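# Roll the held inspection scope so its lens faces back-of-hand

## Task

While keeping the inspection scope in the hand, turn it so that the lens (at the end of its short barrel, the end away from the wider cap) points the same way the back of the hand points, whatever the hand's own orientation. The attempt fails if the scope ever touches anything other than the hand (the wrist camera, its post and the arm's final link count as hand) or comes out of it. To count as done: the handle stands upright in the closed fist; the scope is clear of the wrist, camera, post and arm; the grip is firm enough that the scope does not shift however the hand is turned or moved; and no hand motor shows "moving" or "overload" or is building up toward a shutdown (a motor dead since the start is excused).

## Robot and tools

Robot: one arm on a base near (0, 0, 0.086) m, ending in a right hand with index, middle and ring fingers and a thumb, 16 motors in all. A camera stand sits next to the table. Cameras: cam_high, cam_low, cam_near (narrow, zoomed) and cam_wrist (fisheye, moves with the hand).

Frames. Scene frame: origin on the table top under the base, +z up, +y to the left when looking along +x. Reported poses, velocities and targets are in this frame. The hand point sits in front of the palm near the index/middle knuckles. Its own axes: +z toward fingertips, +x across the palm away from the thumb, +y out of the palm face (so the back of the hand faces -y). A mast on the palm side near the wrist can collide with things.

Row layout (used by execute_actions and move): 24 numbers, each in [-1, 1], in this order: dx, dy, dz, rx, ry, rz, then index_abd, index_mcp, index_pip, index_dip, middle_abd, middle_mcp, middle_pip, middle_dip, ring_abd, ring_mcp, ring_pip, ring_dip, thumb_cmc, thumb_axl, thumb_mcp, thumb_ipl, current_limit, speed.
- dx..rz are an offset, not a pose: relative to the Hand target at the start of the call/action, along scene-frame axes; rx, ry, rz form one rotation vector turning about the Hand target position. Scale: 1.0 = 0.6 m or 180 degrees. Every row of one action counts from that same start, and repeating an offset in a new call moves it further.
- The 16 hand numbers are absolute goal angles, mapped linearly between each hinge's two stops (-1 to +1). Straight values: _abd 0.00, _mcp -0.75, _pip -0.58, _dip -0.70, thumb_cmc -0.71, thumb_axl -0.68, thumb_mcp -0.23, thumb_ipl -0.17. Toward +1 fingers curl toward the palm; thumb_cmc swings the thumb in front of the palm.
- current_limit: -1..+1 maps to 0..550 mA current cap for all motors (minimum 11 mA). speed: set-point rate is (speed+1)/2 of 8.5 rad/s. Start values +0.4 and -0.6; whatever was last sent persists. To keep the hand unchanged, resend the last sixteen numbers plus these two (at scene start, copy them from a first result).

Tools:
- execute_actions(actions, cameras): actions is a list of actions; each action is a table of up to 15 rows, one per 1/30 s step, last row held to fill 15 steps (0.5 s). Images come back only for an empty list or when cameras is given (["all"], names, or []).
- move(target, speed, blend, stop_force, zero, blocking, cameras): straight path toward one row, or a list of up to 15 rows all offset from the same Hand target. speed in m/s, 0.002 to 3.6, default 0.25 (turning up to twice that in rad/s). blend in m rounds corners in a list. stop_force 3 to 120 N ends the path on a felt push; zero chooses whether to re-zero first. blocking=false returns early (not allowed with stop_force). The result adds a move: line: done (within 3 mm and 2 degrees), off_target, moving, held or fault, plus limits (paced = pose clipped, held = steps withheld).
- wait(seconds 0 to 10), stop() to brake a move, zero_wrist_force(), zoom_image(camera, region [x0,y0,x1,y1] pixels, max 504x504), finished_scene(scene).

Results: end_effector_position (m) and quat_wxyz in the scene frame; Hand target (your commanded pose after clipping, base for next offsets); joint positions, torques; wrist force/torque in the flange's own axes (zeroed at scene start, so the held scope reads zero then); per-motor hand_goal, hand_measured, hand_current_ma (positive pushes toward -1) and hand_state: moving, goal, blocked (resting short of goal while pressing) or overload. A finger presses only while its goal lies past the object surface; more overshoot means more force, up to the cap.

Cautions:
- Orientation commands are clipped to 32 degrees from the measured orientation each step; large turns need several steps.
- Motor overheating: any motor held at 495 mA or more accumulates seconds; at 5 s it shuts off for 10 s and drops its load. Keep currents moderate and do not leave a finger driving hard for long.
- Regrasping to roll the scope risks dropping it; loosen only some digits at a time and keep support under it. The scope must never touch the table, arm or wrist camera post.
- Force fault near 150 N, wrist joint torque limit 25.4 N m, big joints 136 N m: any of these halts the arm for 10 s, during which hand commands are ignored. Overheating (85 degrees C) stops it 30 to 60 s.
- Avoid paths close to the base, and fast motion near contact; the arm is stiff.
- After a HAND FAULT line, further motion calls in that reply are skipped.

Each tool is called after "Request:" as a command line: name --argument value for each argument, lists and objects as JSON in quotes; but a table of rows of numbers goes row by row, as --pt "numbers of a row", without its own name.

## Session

Request:
execute_actions --actions '[]'

Request:
zoom_image --camera "cam_wrist" --region '[0, 0, 480, 400]'

Request:
zoom_image --camera "cam_high" --region '[240, 10, 400, 220]'

Scene clock: 0.00 s.
end_effector_position=(+0.4430, +0.1106, +0.5903) hand_goal=(-0.024, -0.866, +0.584, +0.786, +0.000, -0.834, +1.000, +0.194, +0.012, -0.834, +1.000, +0.192, +0.734, -0.822, +0.286, +0.922) hand_measured=(-0.028, -0.912, +0.520, +0.780, +0.000, -0.810, +0.936, +0.088, +0.016, -0.818, +0.940, +0.086, +0.760, -0.848, +0.280, +0.952) hand_current_ma=(-6, -179, -244, -17, +1, +81, -242, -385, +10, +54, -223, -385, +83, -101, -18, +139) hand_state=(goal, blocked, blocked, goal, goal, blocked, blocked, blocked, goal, goal, blocked, blocked, blocked, blocked, goal, blocked) hand_current_limit=0.40 hand_speed=-0.60 end_effector_quat_wxyz=(+0.710, -0.009, +0.704, +0.012)
Joint positions: [-0.58 -1.999 2.452 -3.594 -0.991 -1.571]
Joint velocities: within noise
Joint torques (N m): no reading
Motor temperatures (°C): [38 34 30 37 37 44]
Wrist force (N): no reading
Wrist torque (N m): no reading
Wrist force, peak (N): no reading
Hand target: +0.4430, +0.1106, +0.5903; +0.710, -0.009, +0.704, +0.012

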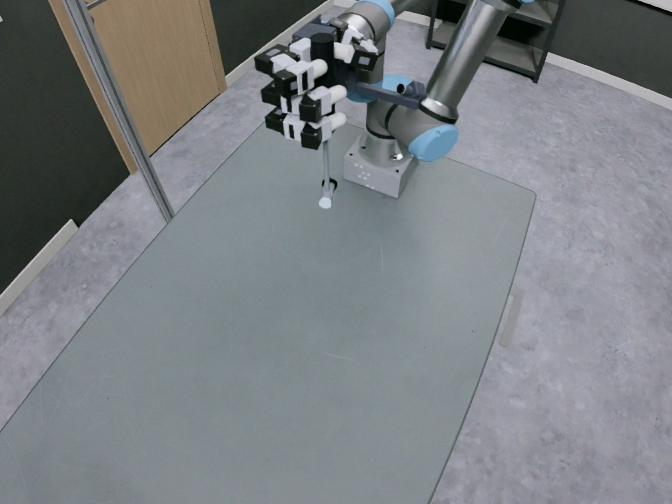

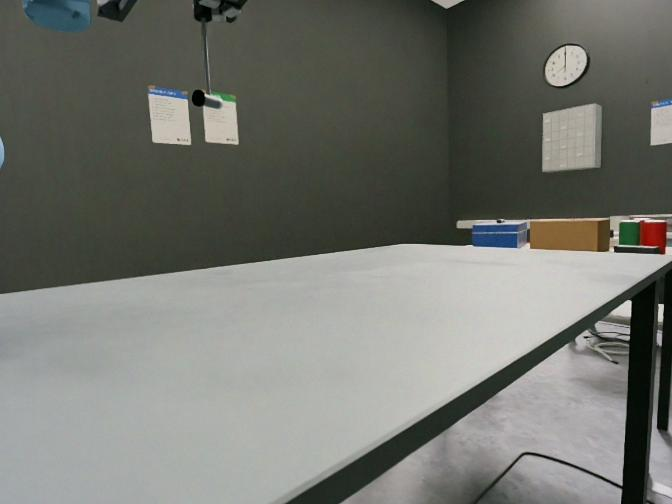

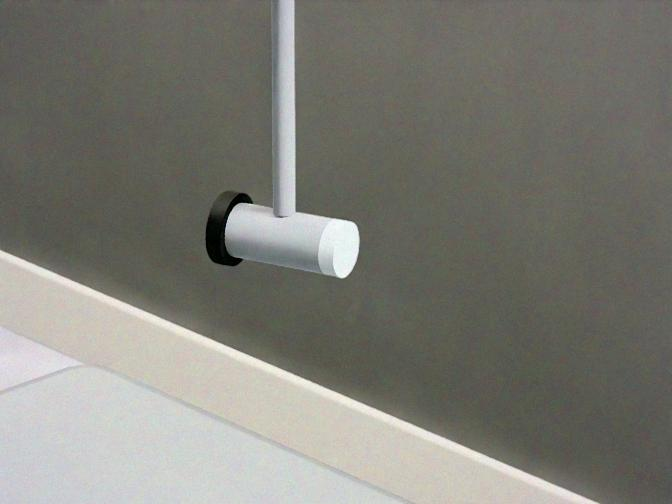

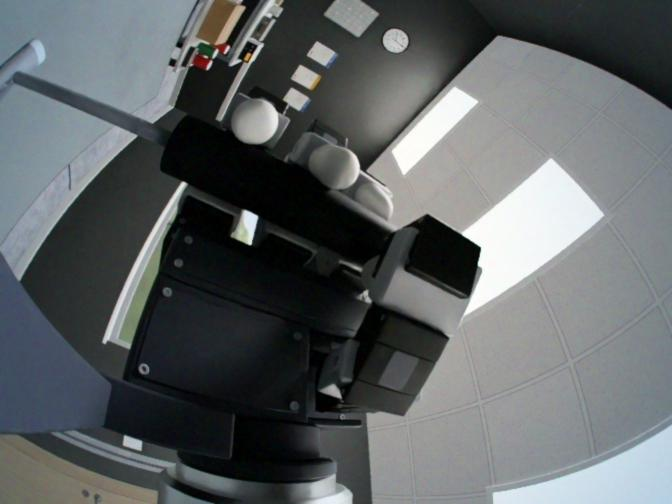

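Scaled by 1.050 from the camera's 672x504 image, which has a finer 960x720 frame.

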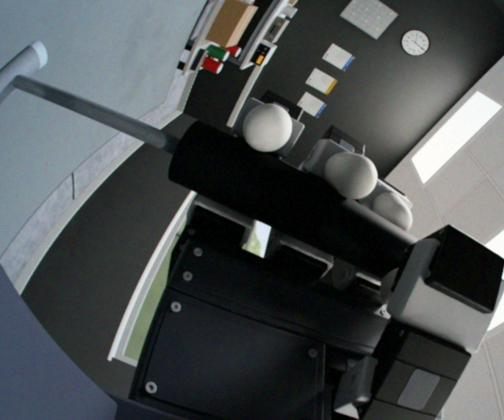

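Scaled by 2.400 from the camera's 672x504 image, which has a finer 960x720 frame.

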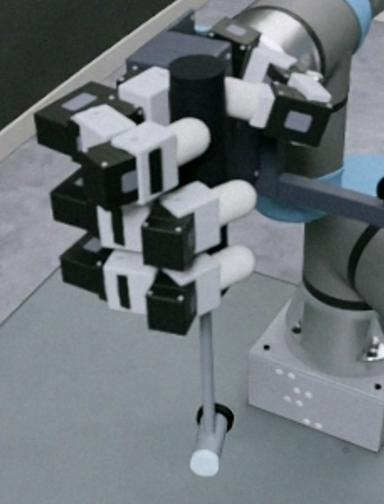

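Request:
execute_actions --actions '[[[0,0,0,0,0,0,-0.024,-0.9,0.5,0.17,0,-0.834,1.0,0.2,0.012,-0.834,1.0,0.2,0.734,-0.822,0.286,0.922,0.4,-0.6]],[[0,0,0,0,0,0,0,-0.87,0.85,0.05,0,-0.834,1.0,0.2,0.012,-0.834,1.0,0.2,0.734,-0.822,0.286,0.922,0.4,-0.5]],[[0,0,0,0,0,0,0.0,-0.834,1.0,0.2,0,-0.834,1.0,0.2,0.012,-0.834,1.0,0.2,0.734,-0.822,0.286,0.922,0.4,-0.5]],[[0,0,0,0,0,0,0.0,-0.842,0.9,0.35,0,-0.842,0.9,0.35,0.012,-0.842,0.9,0.35,0.734,-0.822,0.247,0.907,0.4,-0.5]],[[0,0,0,0,0,0,0.0,-0.85,0.8,0.5,0,-0.85,0.8,0.5,0.012,-0.85,0.8,0.5,0.734,-0.822,0.208,0.891,0.4,-0.5]]]' --cameras '["cam_near","cam_wrist"]'

Scene clock: 3.17 s.
end_effector_position=(+0.4430, +0.1106, +0.5903) hand_goal=(+0.000, -0.850, +0.800, +0.500, +0.000, -0.850, +0.800, +0.500, +0.012, -0.850, +0.800, +0.500, +0.734, -0.822, +0.208, +0.890) hand_measured=(+0.000, -0.852, +0.732, +0.348, +0.000, -0.836, +0.746, +0.326, +0.016, -0.838, +0.750, +0.326, +0.740, -0.822, +0.210, +0.892) hand_current_ma=(-1, -4, -260, -385, +0, +47, -196, -385, +8, +39, -183, -385, +15, +1, +4, +6) hand_state=(goal, goal, blocked, blocked, goal, goal, blocked, blocked, goal, goal, blocked, blocked, goal, goal, goal, goal) hand_current_limit=0.40 hand_speed=-0.50 end_effector_quat_wxyz=(+0.710, -0.009, +0.704, +0.012)
Joint positions: [-0.58 -1.999 2.452 -3.594 -0.991 -1.571]
Joint torques (N m): [3.09 1.22 -21.57 -2.76 -0.26 -1.18]
Wrist force (N): [0.0 0.3 0.3]
Wrist torque (N m): [0.02 0.01 0.00]
Wrist force, peak (N): [-0.1 0.5 -0.5]
Hand target: +0.4430, +0.1106, +0.5903; +0.710, -0.009, +0.704, +0.012
Off the commanded pose: 0.000 m, 0 deg.
Images, in order (width x height): cam_near 672x504, cam_wrist 672x504.

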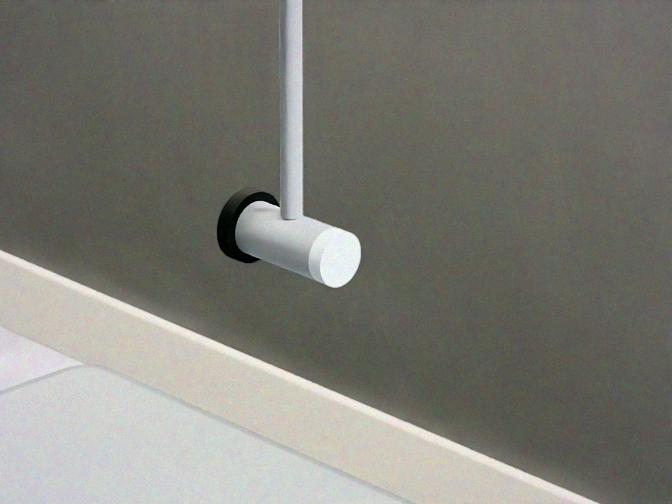

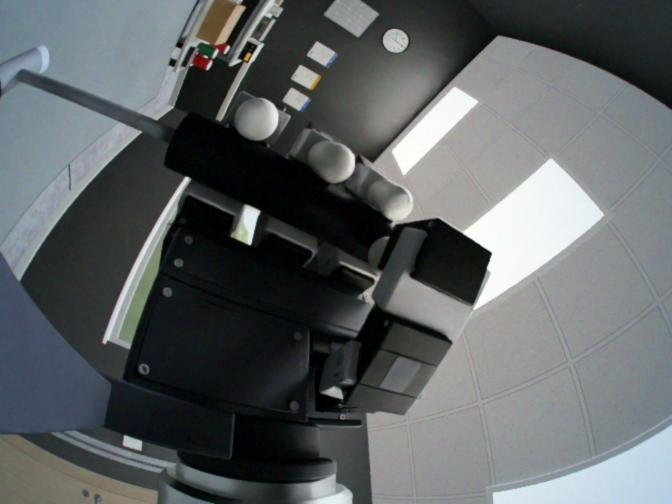

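Request:
execute_actions --actions '[[[0,0,0,0,0,0,0.0,-0.858,0.69,0.65,0,-0.858,0.69,0.65,0.012,-0.858,0.69,0.65,0.734,-0.822,0.17,0.875,0.4,-0.5]],[[0,0,0,0,0,0,0.0,-0.866,0.584,0.78,0,-0.866,0.584,0.78,0.012,-0.866,0.584,0.78,0.734,-0.822,0.15,0.86,0.5,-0.5]],[[0,0,0,0,0,0,0.0,-0.87,0.48,0.9,0,-0.87,0.48,0.9,0.012,-0.87,0.48,0.9,0.734,-0.822,0.15,0.86,0.5,-0.5]],[[0,0,0,0,0,0,0.0,-0.87,0.48,0.9,0,-0.9,0.45,0.15,0.012,-0.87,0.48,0.9,0.734,-0.822,0.2,0.88,0.5,-0.4]],[[0,0,0,0,0,0,0.0,-0.87,0.48,0.9,0,-0.87,0.88,0.0,0.012,-0.87,0.48,0.9,0.734,-0.822,0.25,0.88,0.5,-0.4]],[[0,0,0,0,0,0,0.0,-0.87,0.48,0.9,0,-0.834,1,0.2,0.012,-0.87,0.48,0.9,0.734,-0.822,0.25,0.88,0.5,-0.4]]]' --cameras '["cam_near","cam_wrist"]'

Scene clock: 6.90 s.
end_effector_position=(+0.4430, +0.1106, +0.5903) hand_goal=(+0.000, -0.870, +0.480, +0.900, +0.000, -0.834, +1.000, +0.200, +0.012, -0.870, +0.480, +0.900, +0.734, -0.822, +0.250, +0.880) hand_measured=(+0.000, -0.868, +0.424, +0.666, +0.000, -0.862, +0.890, +0.042, +0.018, -0.866, +0.436, +0.650, +0.740, -0.822, +0.246, +0.878) hand_current_ma=(-1, +6, -203, -413, +0, -101, -413, -413, +12, +11, -154, -413, +15, +2, -14, -5) hand_state=(goal, goal, blocked, blocked, goal, blocked, blocked, blocked, goal, goal, blocked, blocked, goal, goal, goal, goal) hand_current_limit=0.50 hand_speed=-0.40 end_effector_quat_wxyz=(+0.710, -0.009, +0.704, +0.012)
Joint positions: [-0.58 -1.999 2.452 -3.594 -0.991 -1.571]
Joint torques (N m): [4.62 1.72 -21.65 -3.47 -0.25 -1.52]
Wrist force (N): [0.1 0.3 -0.1]
Wrist torque (N m): [0.07 0.03 0.02]
Wrist force, peak (N): [-0.3 0.6 0.3]
Hand target: +0.4430, +0.1106, +0.5903; +0.710, -0.009, +0.704, +0.012
Off the commanded pose: 0.000 m, 0 deg.
Images, in order (width x height): cam_near 672x504, cam_wrist 672x504.

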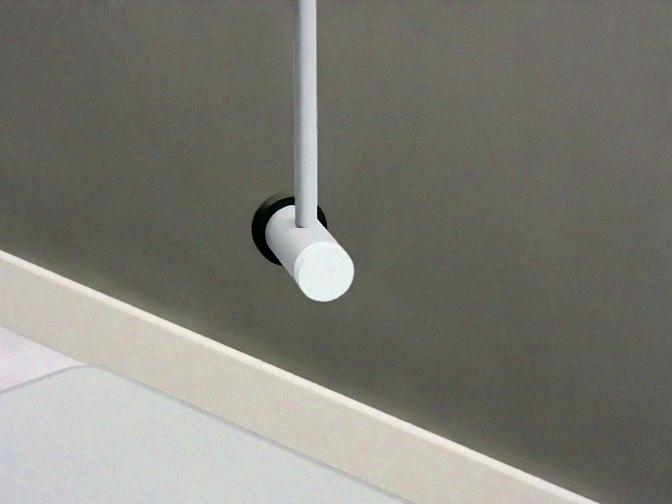

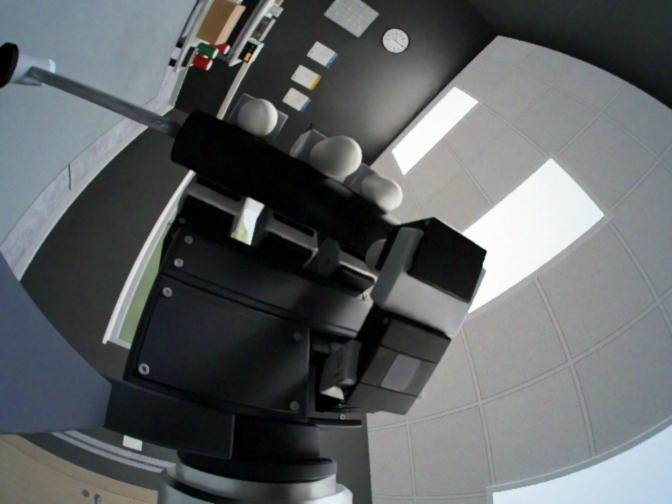

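Request:
execute_actions --actions '[[[0,0,0,0,0,0,0.0,-0.87,0.48,0.9,0,-0.834,1,0.2,0.012,-0.9,0.45,0.15,0.734,-0.822,0.25,0.88,0.5,-0.4]],[[0,0,0,0,0,0,0.0,-0.87,0.48,0.9,0,-0.834,1,0.2,0.012,-0.87,0.88,0.0,0.734,-0.822,0.25,0.88,0.5,-0.4]],[[0,0,0,0,0,0,0.0,-0.87,0.48,0.9,0,-0.834,1,0.2,0.012,-0.834,1,0.2,0.734,-0.822,0.25,0.88,0.5,-0.4]],[[0,0,0,0,0,0,0.0,-0.9,0.45,0.15,0,-0.834,1,0.2,0.012,-0.834,1,0.2,0.734,-0.822,0.25,0.88,0.5,-0.4]],[[0,0,0,0,0,0,0.0,-0.87,0.88,0.0,0,-0.834,1,0.2,0.012,-0.834,1,0.2,0.734,-0.822,0.25,0.88,0.5,-0.4]],[[0,0,0,0,0,0,0.0,-0.834,1,0.2,0,-0.834,1,0.2,0.012,-0.834,1,0.2,0.734,-0.822,0.25,0.88,0.5,-0.4]],[[0,0,0,0,0,0,0.0,-0.842,0.9,0.33,0,-0.842,0.9,0.33,0.012,-0.842,0.9,0.33,0.734,-0.822,0.247,0.86,0.5,-0.5]],[[0,0,0,0,0,0,0.0,-0.85,0.8,0.45,0,-0.85,0.8,0.45,0.012,-0.85,0.8,0.45,0.734,-0.822,0.208,0.86,0.5,-0.5]],[[0,0,0,0,0,0,0.0,-0.858,0.69,0.6,0,-0.858,0.69,0.6,0.012,-0.858,0.69,0.6,0.734,-0.822,0.17,0.86,0.5,-0.5]]]' --cameras '["cam_near","cam_wrist"]'

Scene clock: 12.30 s.
end_effector_position=(+0.4430, +0.1106, +0.5903) hand_goal=(+0.000, -0.858, +0.690, +0.600, +0.000, -0.858, +0.690, +0.600, +0.012, -0.858, +0.690, +0.600, +0.734, -0.822, +0.170, +0.860) hand_measured=(+0.000, -0.856, +0.624, +0.394, +0.000, -0.854, +0.644, +0.362, +0.014, -0.856, +0.638, +0.372, +0.740, -0.822, +0.172, +0.862) hand_current_ma=(+1, +2, -247, -413, +0, +10, -167, -413, +5, +7, -188, -413, +15, +2, +4, +5) hand_state=(goal, goal, blocked, blocked, goal, goal, blocked, blocked, goal, goal, blocked, blocked, goal, goal, goal, goal) hand_current_limit=0.50 hand_speed=-0.50 end_effector_quat_wxyz=(+0.710, -0.009, +0.704, +0.012)
Joint positions: [-0.58 -1.999 2.452 -3.594 -0.991 -1.571]
Joint torques (N m): [5.84 3.53 -22.17 -3.51 -0.28 -2.01]
Wrist force (N): [-0.1 0.2 -0.2]
Wrist torque (N m): [0.06 0.05 -0.01]
Wrist force, peak (N): [0.0 0.1 0.8]
Hand target: +0.4430, +0.1106, +0.5903; +0.710, -0.009, +0.704, +0.012
Off the commanded pose: 0.000 m, 0 deg.
Images, in order (width x height): cam_near 672x504, cam_wrist 672x504.

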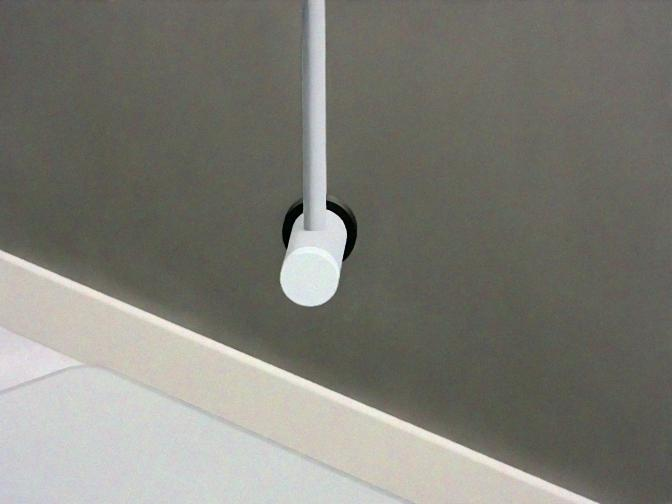

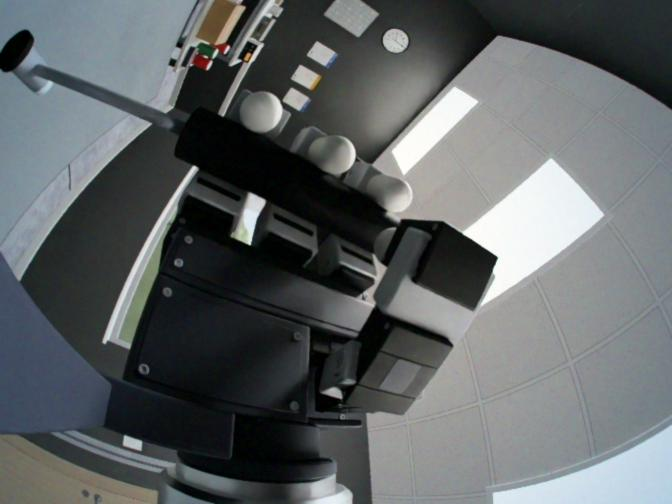

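Request:
execute_actions --actions '[[[0,0,0,0,0,0,0.0,-0.866,0.584,0.75,0,-0.866,0.584,0.75,0.012,-0.866,0.584,0.75,0.734,-0.822,0.17,0.86,0.5,-0.5]],[[0,0,0,0,0,0,0.0,-0.87,0.48,0.9,0,-0.87,0.48,0.9,0.012,-0.87,0.48,0.9,0.734,-0.822,0.17,0.86,0.5,-0.5]],[[0,0,0,0,0,0,0.0,-0.87,0.4,0.96,0,-0.87,0.4,0.96,0.012,-0.87,0.4,0.96,0.734,-0.822,0.17,0.86,0.5,-0.5]]]' --cameras '["cam_near","cam_wrist"]'

Request:
zoom_image --camera "cam_wrist" --region '[0, 0, 200, 150]'

Scene clock: 14.43 s.
end_effector_position=(+0.4430, +0.1106, +0.5903) hand_goal=(+0.000, -0.870, +0.400, +0.960, +0.000, -0.870, +0.400, +0.960, +0.012, -0.870, +0.400, +0.960, +0.734, -0.822, +0.170, +0.860) hand_measured=(+0.000, -0.868, +0.358, +0.626, +0.000, -0.866, +0.374, +0.602, +0.016, -0.868, +0.368, +0.608, +0.740, -0.822, +0.172, +0.862) hand_current_ma=(+1, +3, -147, -412, +0, +9, -81, -412, +7, +3, -108, -412, +15, +2, +3, +5) hand_state=(goal, goal, blocked, blocked, goal, goal, blocked, blocked, goal, goal, blocked, blocked, goal, goal, goal, goal) hand_current_limit=0.50 hand_speed=-0.50 end_effector_quat_wxyz=(+0.710, -0.009, +0.704, +0.012)
Joint positions: [-0.58 -1.999 2.452 -3.594 -0.991 -1.571]
Joint torques (N m): [7.01 3.75 -22.95 -3.51 -0.52 -2.04]
Wrist force (N): [-0.1 0.1 0.1]
Wrist torque (N m): [0.02 0.07 0.00]
Wrist force, peak (N): [-0.1 0.6 0.0]
Hand target: +0.4430, +0.1106, +0.5903; +0.710, -0.009, +0.704, +0.012
Off the commanded pose: 0.000 m, 0 deg.
Images, in order (width x height): cam_near 672x504, cam_wrist 672x504.

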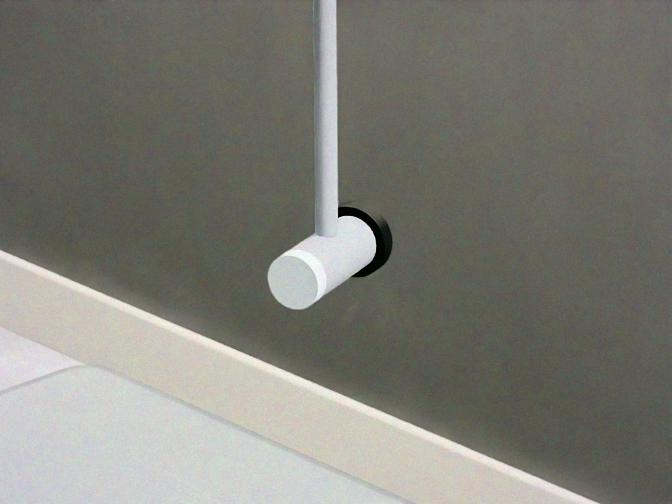

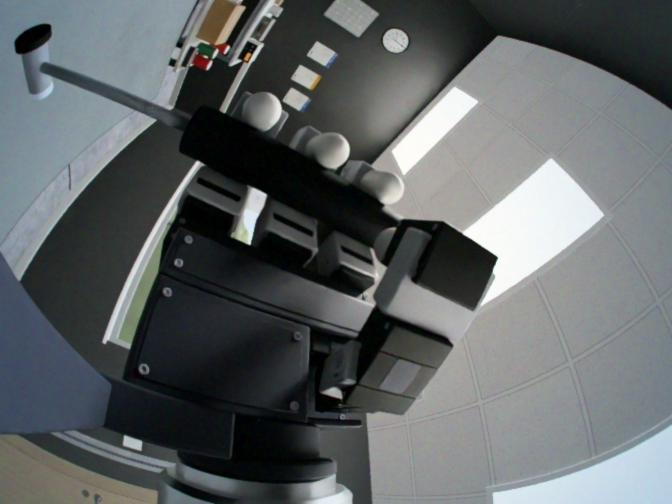

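Scaled by 2.520 from the camera's 672x504 image, which has a finer 960x720 frame.

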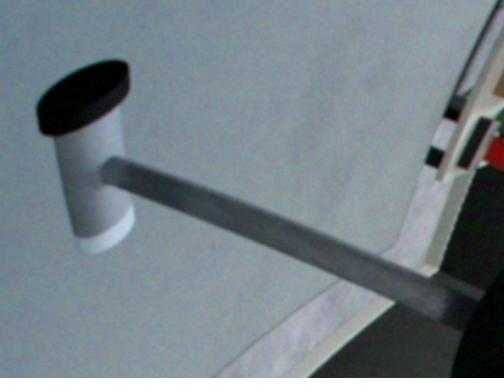

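Request:
execute_actions --actions '[[[0,0,0,0,0,0,0.0,-0.87,0.4,0.96,0,-0.9,0.38,0.15,0.012,-0.87,0.4,0.96,0.734,-0.822,0.25,0.88,0.5,-0.4]],[[0,0,0,0,0,0,0.0,-0.87,0.4,0.96,0,-0.87,0.88,0.0,0.012,-0.87,0.4,0.96,0.734,-0.822,0.25,0.88,0.5,-0.4]],[[0,0,0,0,0,0,0.0,-0.87,0.4,0.96,0,-0.834,1,0.2,0.012,-0.87,0.4,0.96,0.734,-0.822,0.25,0.88,0.5,-0.4]],[[0,0,0,0,0,0,0.0,-0.87,0.4,0.96,0,-0.834,1,0.2,0.012,-0.9,0.38,0.15,0.734,-0.822,0.25,0.88,0.5,-0.4]],[[0,0,0,0,0,0,0.0,-0.87,0.4,0.96,0,-0.834,1,0.2,0.012,-0.87,0.88,0.0,0.734,-0.822,0.25,0.88,0.5,-0.4]],[[0,0,0,0,0,0,0.0,-0.87,0.4,0.96,0,-0.834,1,0.2,0.012,-0.834,1,0.2,0.734,-0.822,0.25,0.88,0.5,-0.4]],[[0,0,0,0,0,0,0.0,-0.9,0.38,0.15,0,-0.834,1,0.2,0.012,-0.834,1,0.2,0.734,-0.822,0.25,0.88,0.5,-0.4]],[[0,0,0,0,0,0,0.0,-0.87,0.88,0.0,0,-0.834,1,0.2,0.012,-0.834,1,0.2,0.734,-0.822,0.25,0.88,0.5,-0.4]],[[0,0,0,0,0,0,0.0,-0.834,1,0.2,0,-0.834,1,0.2,0.012,-0.834,1,0.2,0.734,-0.822,0.25,0.88,0.5,-0.4]],[[0,0,0,0,0,0,0.0,-0.842,0.9,0.33,0,-0.842,0.9,0.33,0.012,-0.842,0.9,0.33,0.734,-0.822,0.25,0.88,0.5,-0.5]]]' --cameras '["cam_near","cam_wrist"]'

Request:
zoom_image --camera "cam_wrist" --region '[0, 0, 200, 150]'

Scene clock: 20.37 s.
end_effector_position=(+0.4430, +0.1106, +0.5903) hand_goal=(+0.000, -0.842, +0.900, +0.330, +0.000, -0.842, +0.900, +0.330, +0.012, -0.842, +0.900, +0.330, +0.734, -0.822, +0.250, +0.880) hand_measured=(+0.006, -0.844, +0.792, +0.082, +0.004, -0.832, +0.794, +0.090, +0.014, -0.836, +0.820, +0.056, +0.740, -0.822, +0.246, +0.878) hand_current_ma=(+12, -7, -413, -413, +9, +27, -413, -413, +4, +13, -316, -413, +15, +2, -14, -5) hand_state=(goal, goal, blocked, blocked, goal, goal, blocked, blocked, goal, goal, blocked, blocked, goal, goal, goal, goal) hand_current_limit=0.50 hand_speed=-0.50 end_effector_quat_wxyz=(+0.710, -0.009, +0.704, +0.012)
Joint positions: [-0.58 -1.999 2.452 -3.594 -0.991 -1.571]
Joint torques (N m): [9 5.24 -21.96 -3.68 -0.56 -1.78]
Wrist force (N): [-0.3 0.1 0.1]
Wrist torque (N m): [0.02 0.07 -0.03]
Wrist force, peak (N): [-0.5 0.5 -0.1]
Hand target: +0.4430, +0.1106, +0.5903; +0.710, -0.009, +0.704, +0.012
Off the commanded pose: 0.000 m, 0 deg.
Images, in order (width x height): cam_near 672x504, cam_wrist 672x504.

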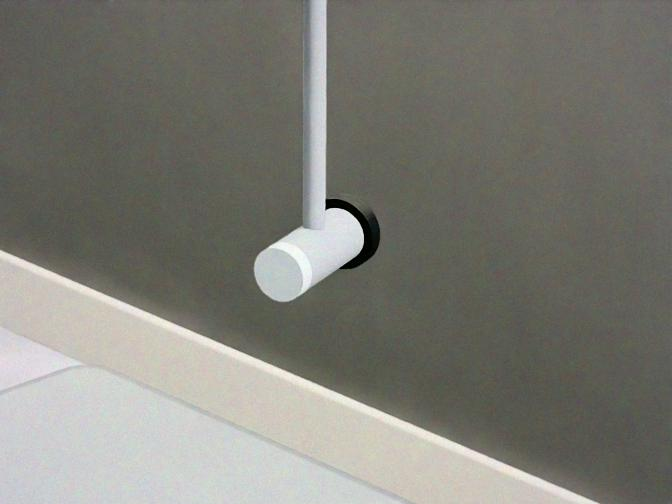

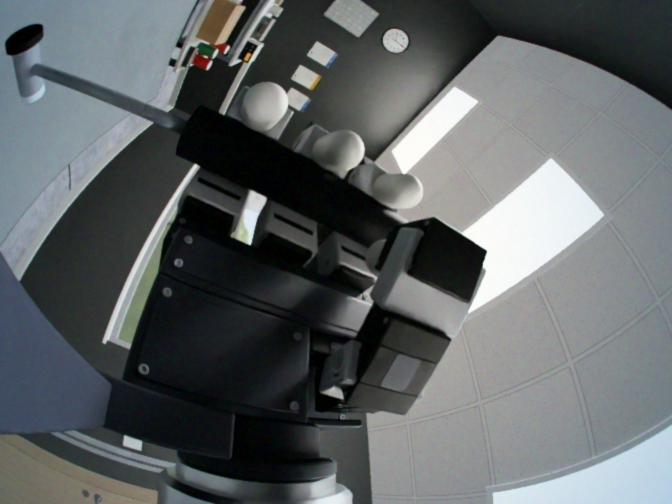

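Scaled by 2.520 from the camera's 672x504 image, which has a finer 960x720 frame.

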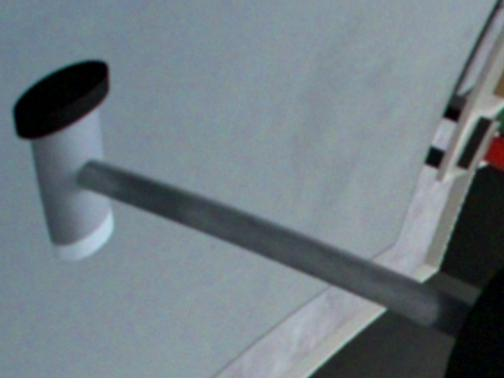

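Request:
execute_actions --actions '[[[0,0,0,0,0,0,0.0,-0.85,0.8,0.45,0,-0.85,0.8,0.45,0.012,-0.85,0.8,0.45,0.734,-0.822,0.25,0.88,0.5,-0.5]],[[0,0,0,0,0,0,0.0,-0.853,0.74,0.53,0,-0.853,0.74,0.53,0.012,-0.853,0.74,0.53,0.734,-0.822,0.25,0.88,0.5,-0.5]]]' --cameras '["cam_near","cam_wrist","cam_low","cam_high"]'

Request:
zoom_image --camera "cam_wrist" --region '[0, 0, 200, 150]'

Request:
zoom_image --camera "cam_high" --region '[240, 10, 400, 220]'

Request:
zoom_image --camera "cam_low" --region '[170, 0, 270, 130]'

Scene clock: 22.20 s.
end_effector_position=(+0.4430, +0.1106, +0.5903) hand_goal=(+0.000, -0.854, +0.740, +0.530, +0.000, -0.854, +0.740, +0.530, +0.012, -0.854, +0.740, +0.530, +0.734, -0.822, +0.250, +0.880) hand_measured=(+0.006, -0.856, +0.676, +0.220, +0.002, -0.850, +0.694, +0.200, +0.014, -0.844, +0.692, +0.216, +0.740, -0.822, +0.246, +0.878) hand_current_ma=(+12, -6, -244, -413, +5, +11, -167, -412, +4, +27, -171, -413, +15, +2, -14, -5) hand_state=(goal, goal, blocked, blocked, goal, goal, blocked, blocked, goal, goal, blocked, blocked, goal, goal, goal, goal) hand_current_limit=0.50 hand_speed=-0.50 end_effector_quat_wxyz=(+0.710, -0.009, +0.704, +0.012)
Joint positions: [-0.58 -1.999 2.452 -3.594 -0.991 -1.571]
Joint torques (N m): [9.96 5.32 -23.17 -3.43 -0.83 -1.7]
Wrist force (N): [-0.1 0.2 0.5]
Wrist torque (N m): [-0.01 0.04 -0.01]
Wrist force, peak (N): [-0.5 0.5 0.2]
Hand target: +0.4430, +0.1106, +0.5903; +0.710, -0.009, +0.704, +0.012
Off the commanded pose: 0.000 m, 0 deg.

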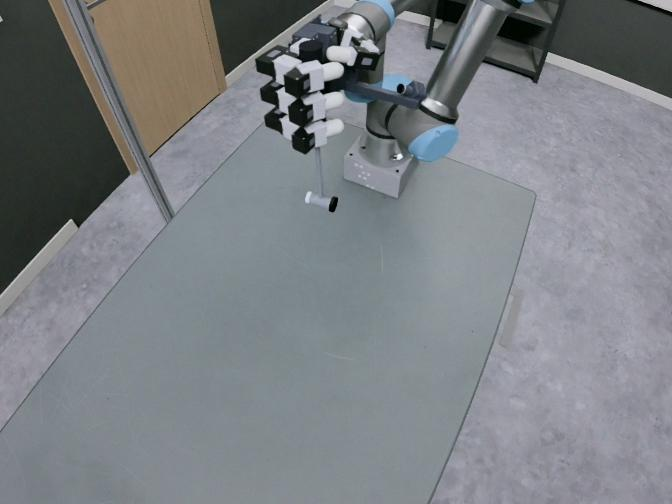

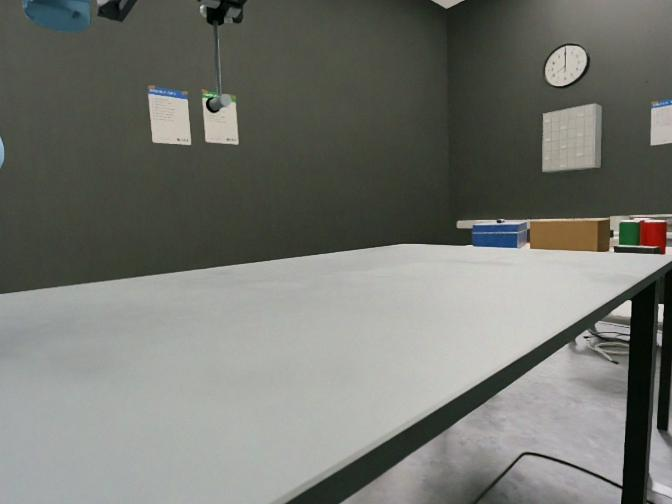

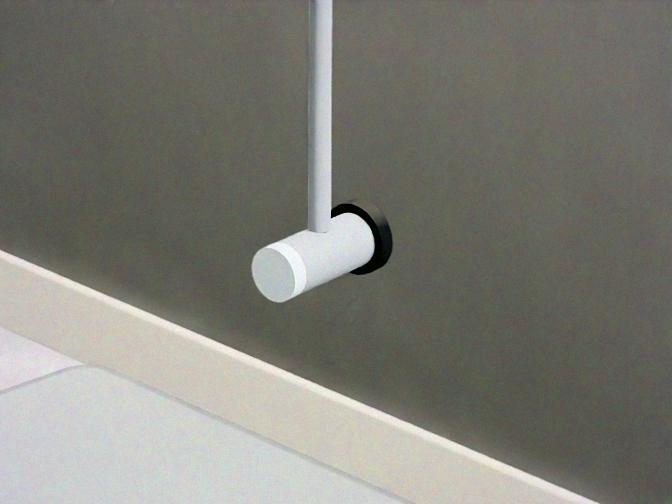

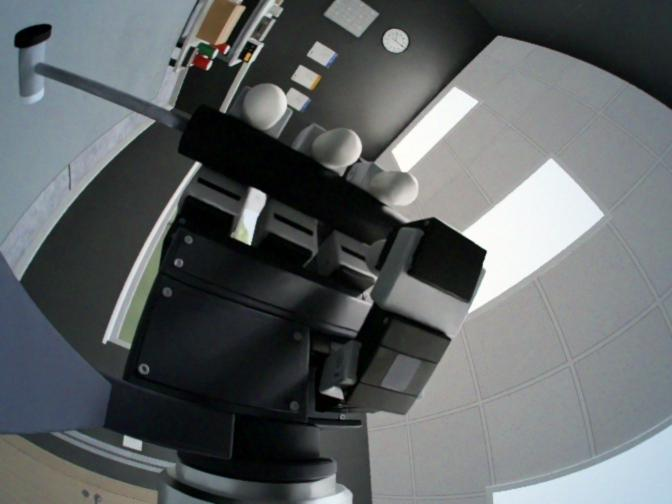

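Scaled by 2.520 from the camera's 672x504 image, which has a finer 960x720 frame.

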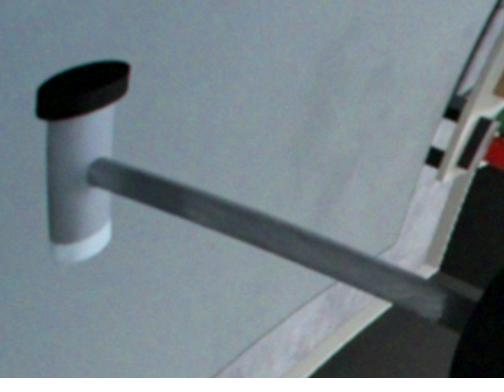

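Scaled by 2.400 from the camera's 672x504 image, which has a finer 960x720 frame.

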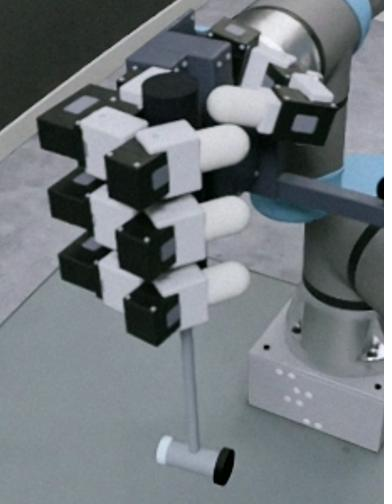

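Scaled by 3.877 from the camera's 672x504 image, which has a finer 960x720 frame.

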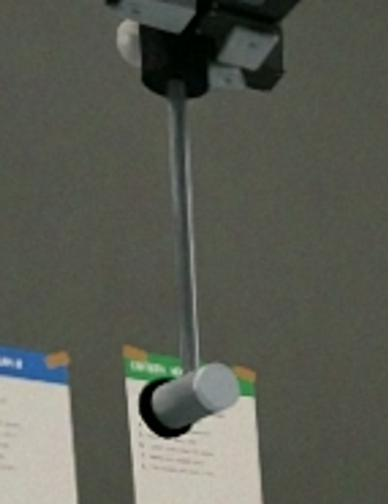

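Request:
execute_actions --actions '[[[0,0,0,0,0,0,0.0,-0.858,0.7,0.6,0,-0.858,0.7,0.6,0.012,-0.858,0.7,0.6,0.734,-0.822,0.34,0.86,0.6,-0.5]],[[0,0,0,0,0,0,0.0,-0.858,0.69,0.62,0,-0.858,0.69,0.62,0.012,-0.858,0.69,0.62,0.734,-0.822,0.41,0.68,0.65,-0.6]],[[0,0,0,0,0,0,0.0,-0.858,0.69,0.62,0,-0.858,0.69,0.62,0.012,-0.858,0.69,0.62,0.734,-0.822,0.45,0.56,0.65,-0.7]],[[0,0,0,0,0,0,0.0,-0.858,0.69,0.62,0,-0.858,0.69,0.62,0.012,-0.858,0.69,0.62,0.734,-0.822,0.48,0.5,0.65,-0.7]]]' --cameras '["cam_near","cam_wrist","cam_low","cam_high"]'

Request:
zoom_image --camera "cam_wrist" --region '[0, 0, 200, 150]'

Scene clock: 24.83 s.
end_effector_position=(+0.4430, +0.1106, +0.5903) hand_goal=(+0.000, -0.858, +0.690, +0.620, +0.000, -0.858, +0.690, +0.620, +0.012, -0.858, +0.690, +0.620, +0.734, -0.822, +0.480, +0.500) hand_measured=(+0.006, -0.860, +0.622, +0.278, +0.002, -0.854, +0.638, +0.256, +0.014, -0.848, +0.638, +0.272, +0.740, -0.820, +0.476, +0.502) hand_current_ma=(+12, -5, -263, -454, +5, +13, -186, -454, +4, +28, -186, -454, +15, +4, -15, +5) hand_state=(goal, goal, blocked, blocked, goal, goal, blocked, blocked, goal, goal, blocked, blocked, goal, goal, goal, goal) hand_current_limit=0.65 hand_speed=-0.70 end_effector_quat_wxyz=(+0.710, -0.009, +0.704, +0.012)
Joint positions: [-0.58 -1.999 2.452 -3.594 -0.991 -1.571]
Joint torques (N m): [10.69 4.77 -24.07 -3.33 -0.76 -1.6]
Wrist force (N): [-0.3 0.0 0.1]
Wrist torque (N m): [0.01 0.09 -0.02]
Wrist force, peak (N): [0.1 0.7 0.2]
Hand target: +0.4430, +0.1106, +0.5903; +0.710, -0.009, +0.704, +0.012
Off the commanded pose: 0.000 m, 0 deg.

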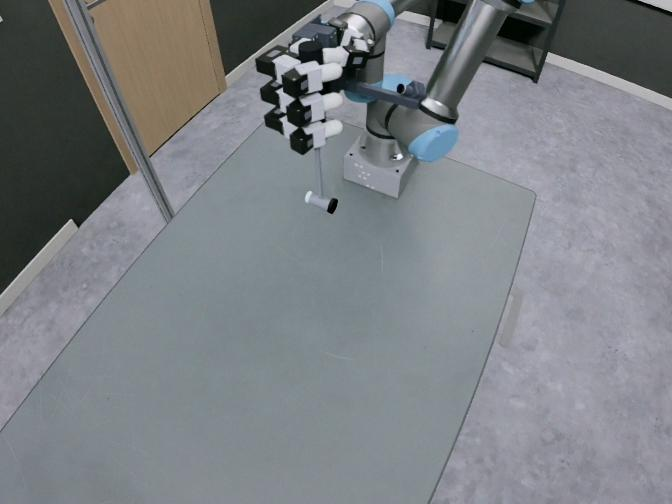

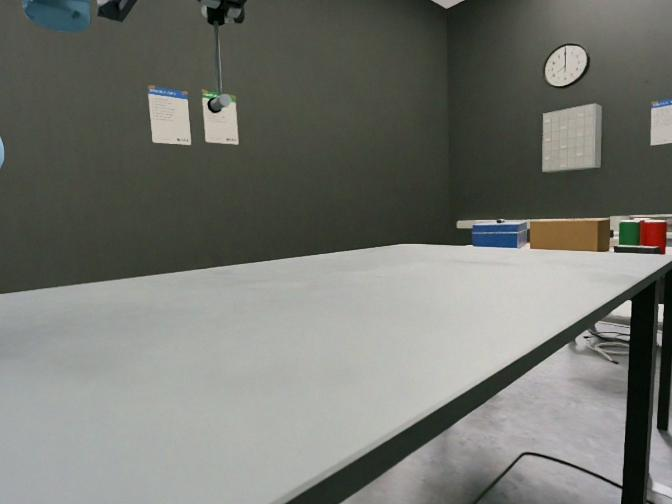

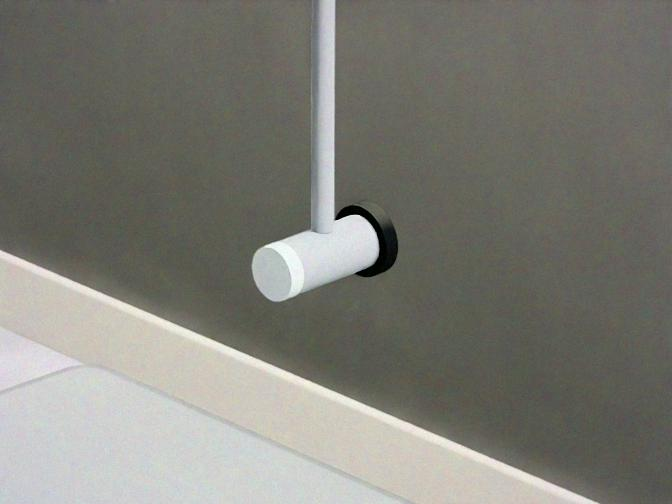

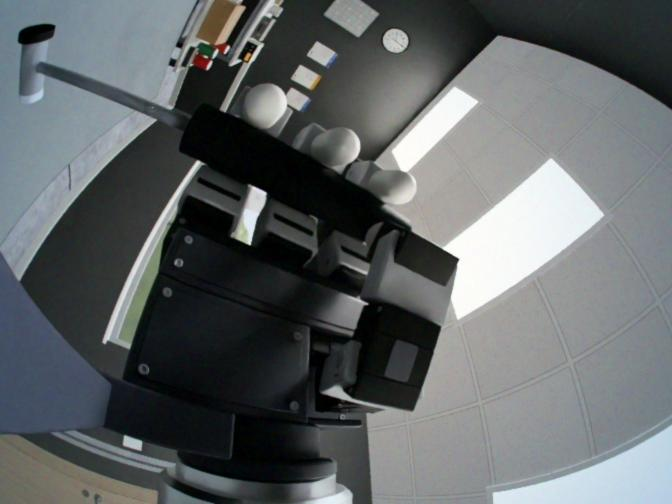

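Scaled by 2.520 from the camera's 672x504 image, which has a finer 960x720 frame.

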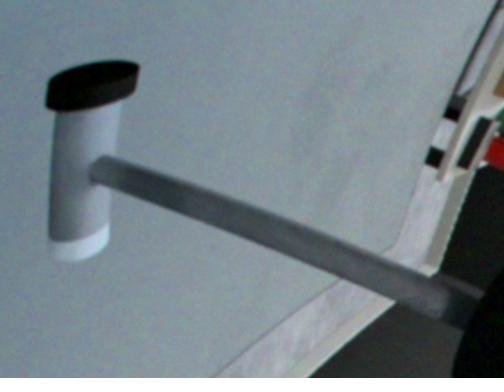

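Request:
execute_actions --actions '[[[0,0,0,0,0,0,0.0,-0.858,0.69,0.62,0,-0.858,0.69,0.62,0.012,-0.858,0.69,0.62,0.734,-0.822,0.5,0.44,0.65,-0.7]],[[0,0,0,0,0,0,0.0,-0.858,0.69,0.62,0,-0.858,0.69,0.62,0.012,-0.858,0.69,0.62,0.734,-0.822,0.51,0.4,0.65,-0.7]]]' --cameras '["cam_near","cam_wrist"]'

Request:
zoom_image --camera "cam_wrist" --region '[0, 0, 200, 150]'

Scene clock: 28.17 s.
end_effector_position=(+0.4430, +0.1106, +0.5903) hand_goal=(+0.000, -0.858, +0.690, +0.620, +0.000, -0.858, +0.690, +0.620, +0.012, -0.858, +0.690, +0.620, +0.734, -0.822, +0.510, +0.400) hand_measured=(+0.006, -0.872, +0.610, +0.288, +0.002, -0.864, +0.628, +0.268, +0.014, -0.858, +0.630, +0.282, +0.742, -0.820, +0.508, +0.448) hand_current_ma=(+12, -47, -310, -454, +5, -19, -229, -454, +4, -1, -225, -454, +21, +6, -3, +239) hand_state=(goal, goal, blocked, blocked, goal, goal, blocked, blocked, goal, goal, blocked, blocked, goal, goal, goal, blocked) hand_current_limit=0.65 hand_speed=-0.70 end_effector_quat_wxyz=(+0.710, -0.009, +0.704, +0.012)
Joint positions: [-0.58 -1.999 2.452 -3.594 -0.991 -1.571]
Joint torques (N m): [11.55 3.81 -24.13 -3.4 -0.98 -0.99]
Wrist force (N): [-0.3 0.3 0.2]
Wrist torque (N m): [0.03 0.09 -0.01]
Wrist force, peak (N): [-0.1 0.6 -0.4]
Hand target: +0.4430, +0.1106, +0.5903; +0.710, -0.009, +0.704, +0.012
Off the commanded pose: 0.000 m, 0 deg.
Images, in order (width x height): cam_near 672x504, cam_wrist 672x504.

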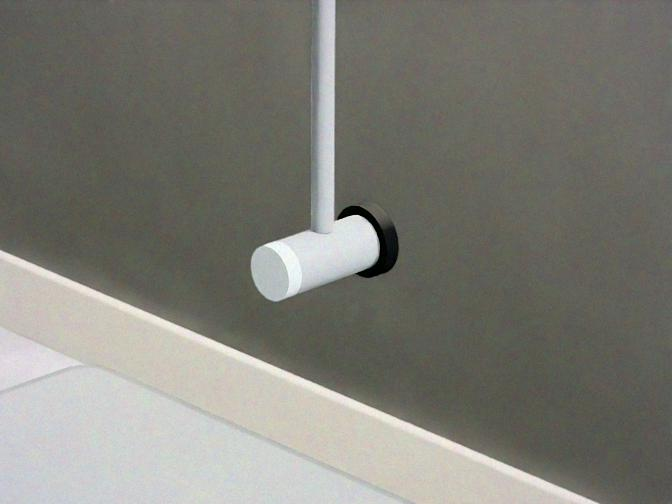

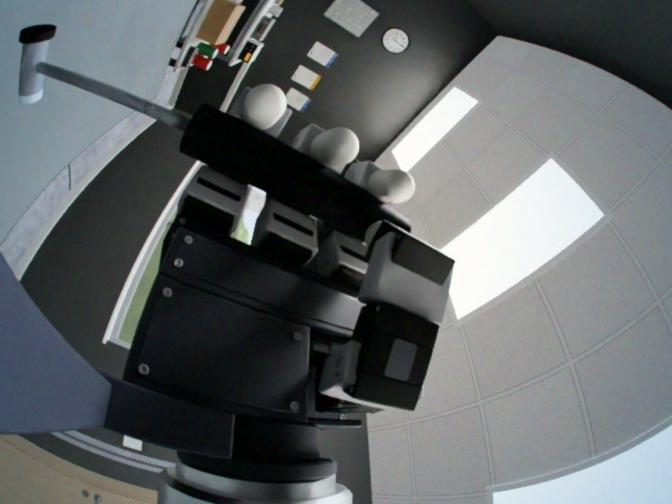

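Scaled by 2.520 from the camera's 672x504 image, which has a finer 960x720 frame.

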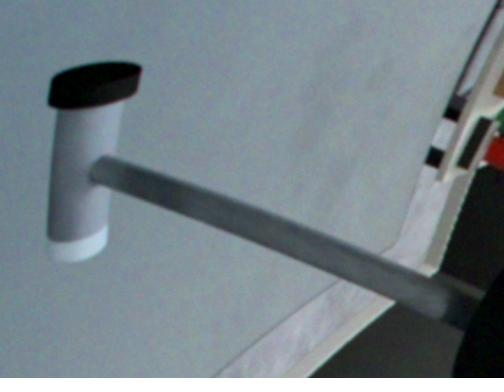

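Request:
execute_actions --actions '[[[0,0,0,0,0,0,0.0,-0.858,0.69,0.62,0,-0.858,0.69,0.62,0.012,-0.858,0.69,0.62,0.734,-0.822,0.51,0.38,0.65,-0.7]]]'

Request:
finished_scene --scene 2

Scene clock: 29.07 s.
end_effector_position=(+0.4430, +0.1106, +0.5903) hand_goal=(+0.000, -0.858, +0.690, +0.620, +0.000, -0.858, +0.690, +0.620, +0.012, -0.858, +0.690, +0.620, +0.734, -0.822, +0.510, +0.380) hand_measured=(+0.006, -0.876, +0.608, +0.290, +0.002, -0.866, +0.626, +0.270, +0.014, -0.860, +0.628, +0.286, +0.742, -0.820, +0.512, +0.440) hand_current_ma=(+12, -55, -322, -454, +5, -25, -240, -454, +4, -6, -234, -454, +23, +7, +8, +314) hand_state=(goal, goal, blocked, blocked, goal, goal, blocked, blocked, goal, goal, blocked, blocked, goal, goal, goal, blocked) hand_current_limit=0.65 hand_speed=-0.70 end_effector_quat_wxyz=(+0.710, -0.009, +0.704, +0.012)
Joint positions: [-0.58 -1.999 2.452 -3.594 -0.991 -1.571]
Joint torques (N m): [11.71 3.37 -24.01 -3.24 -0.86 -1.03]
Wrist force (N): [0.0 0.4 0.0]
Wrist torque (N m): [0.06 0.05 0.01]
Wrist force, peak (N): [-0.3 0.6 0.2]
Hand target: +0.4430, +0.1106, +0.5903; +0.710, -0.009, +0.704, +0.012
Off the commanded pose: 0.000 m, 0 deg.

The scene is finished: the task was done.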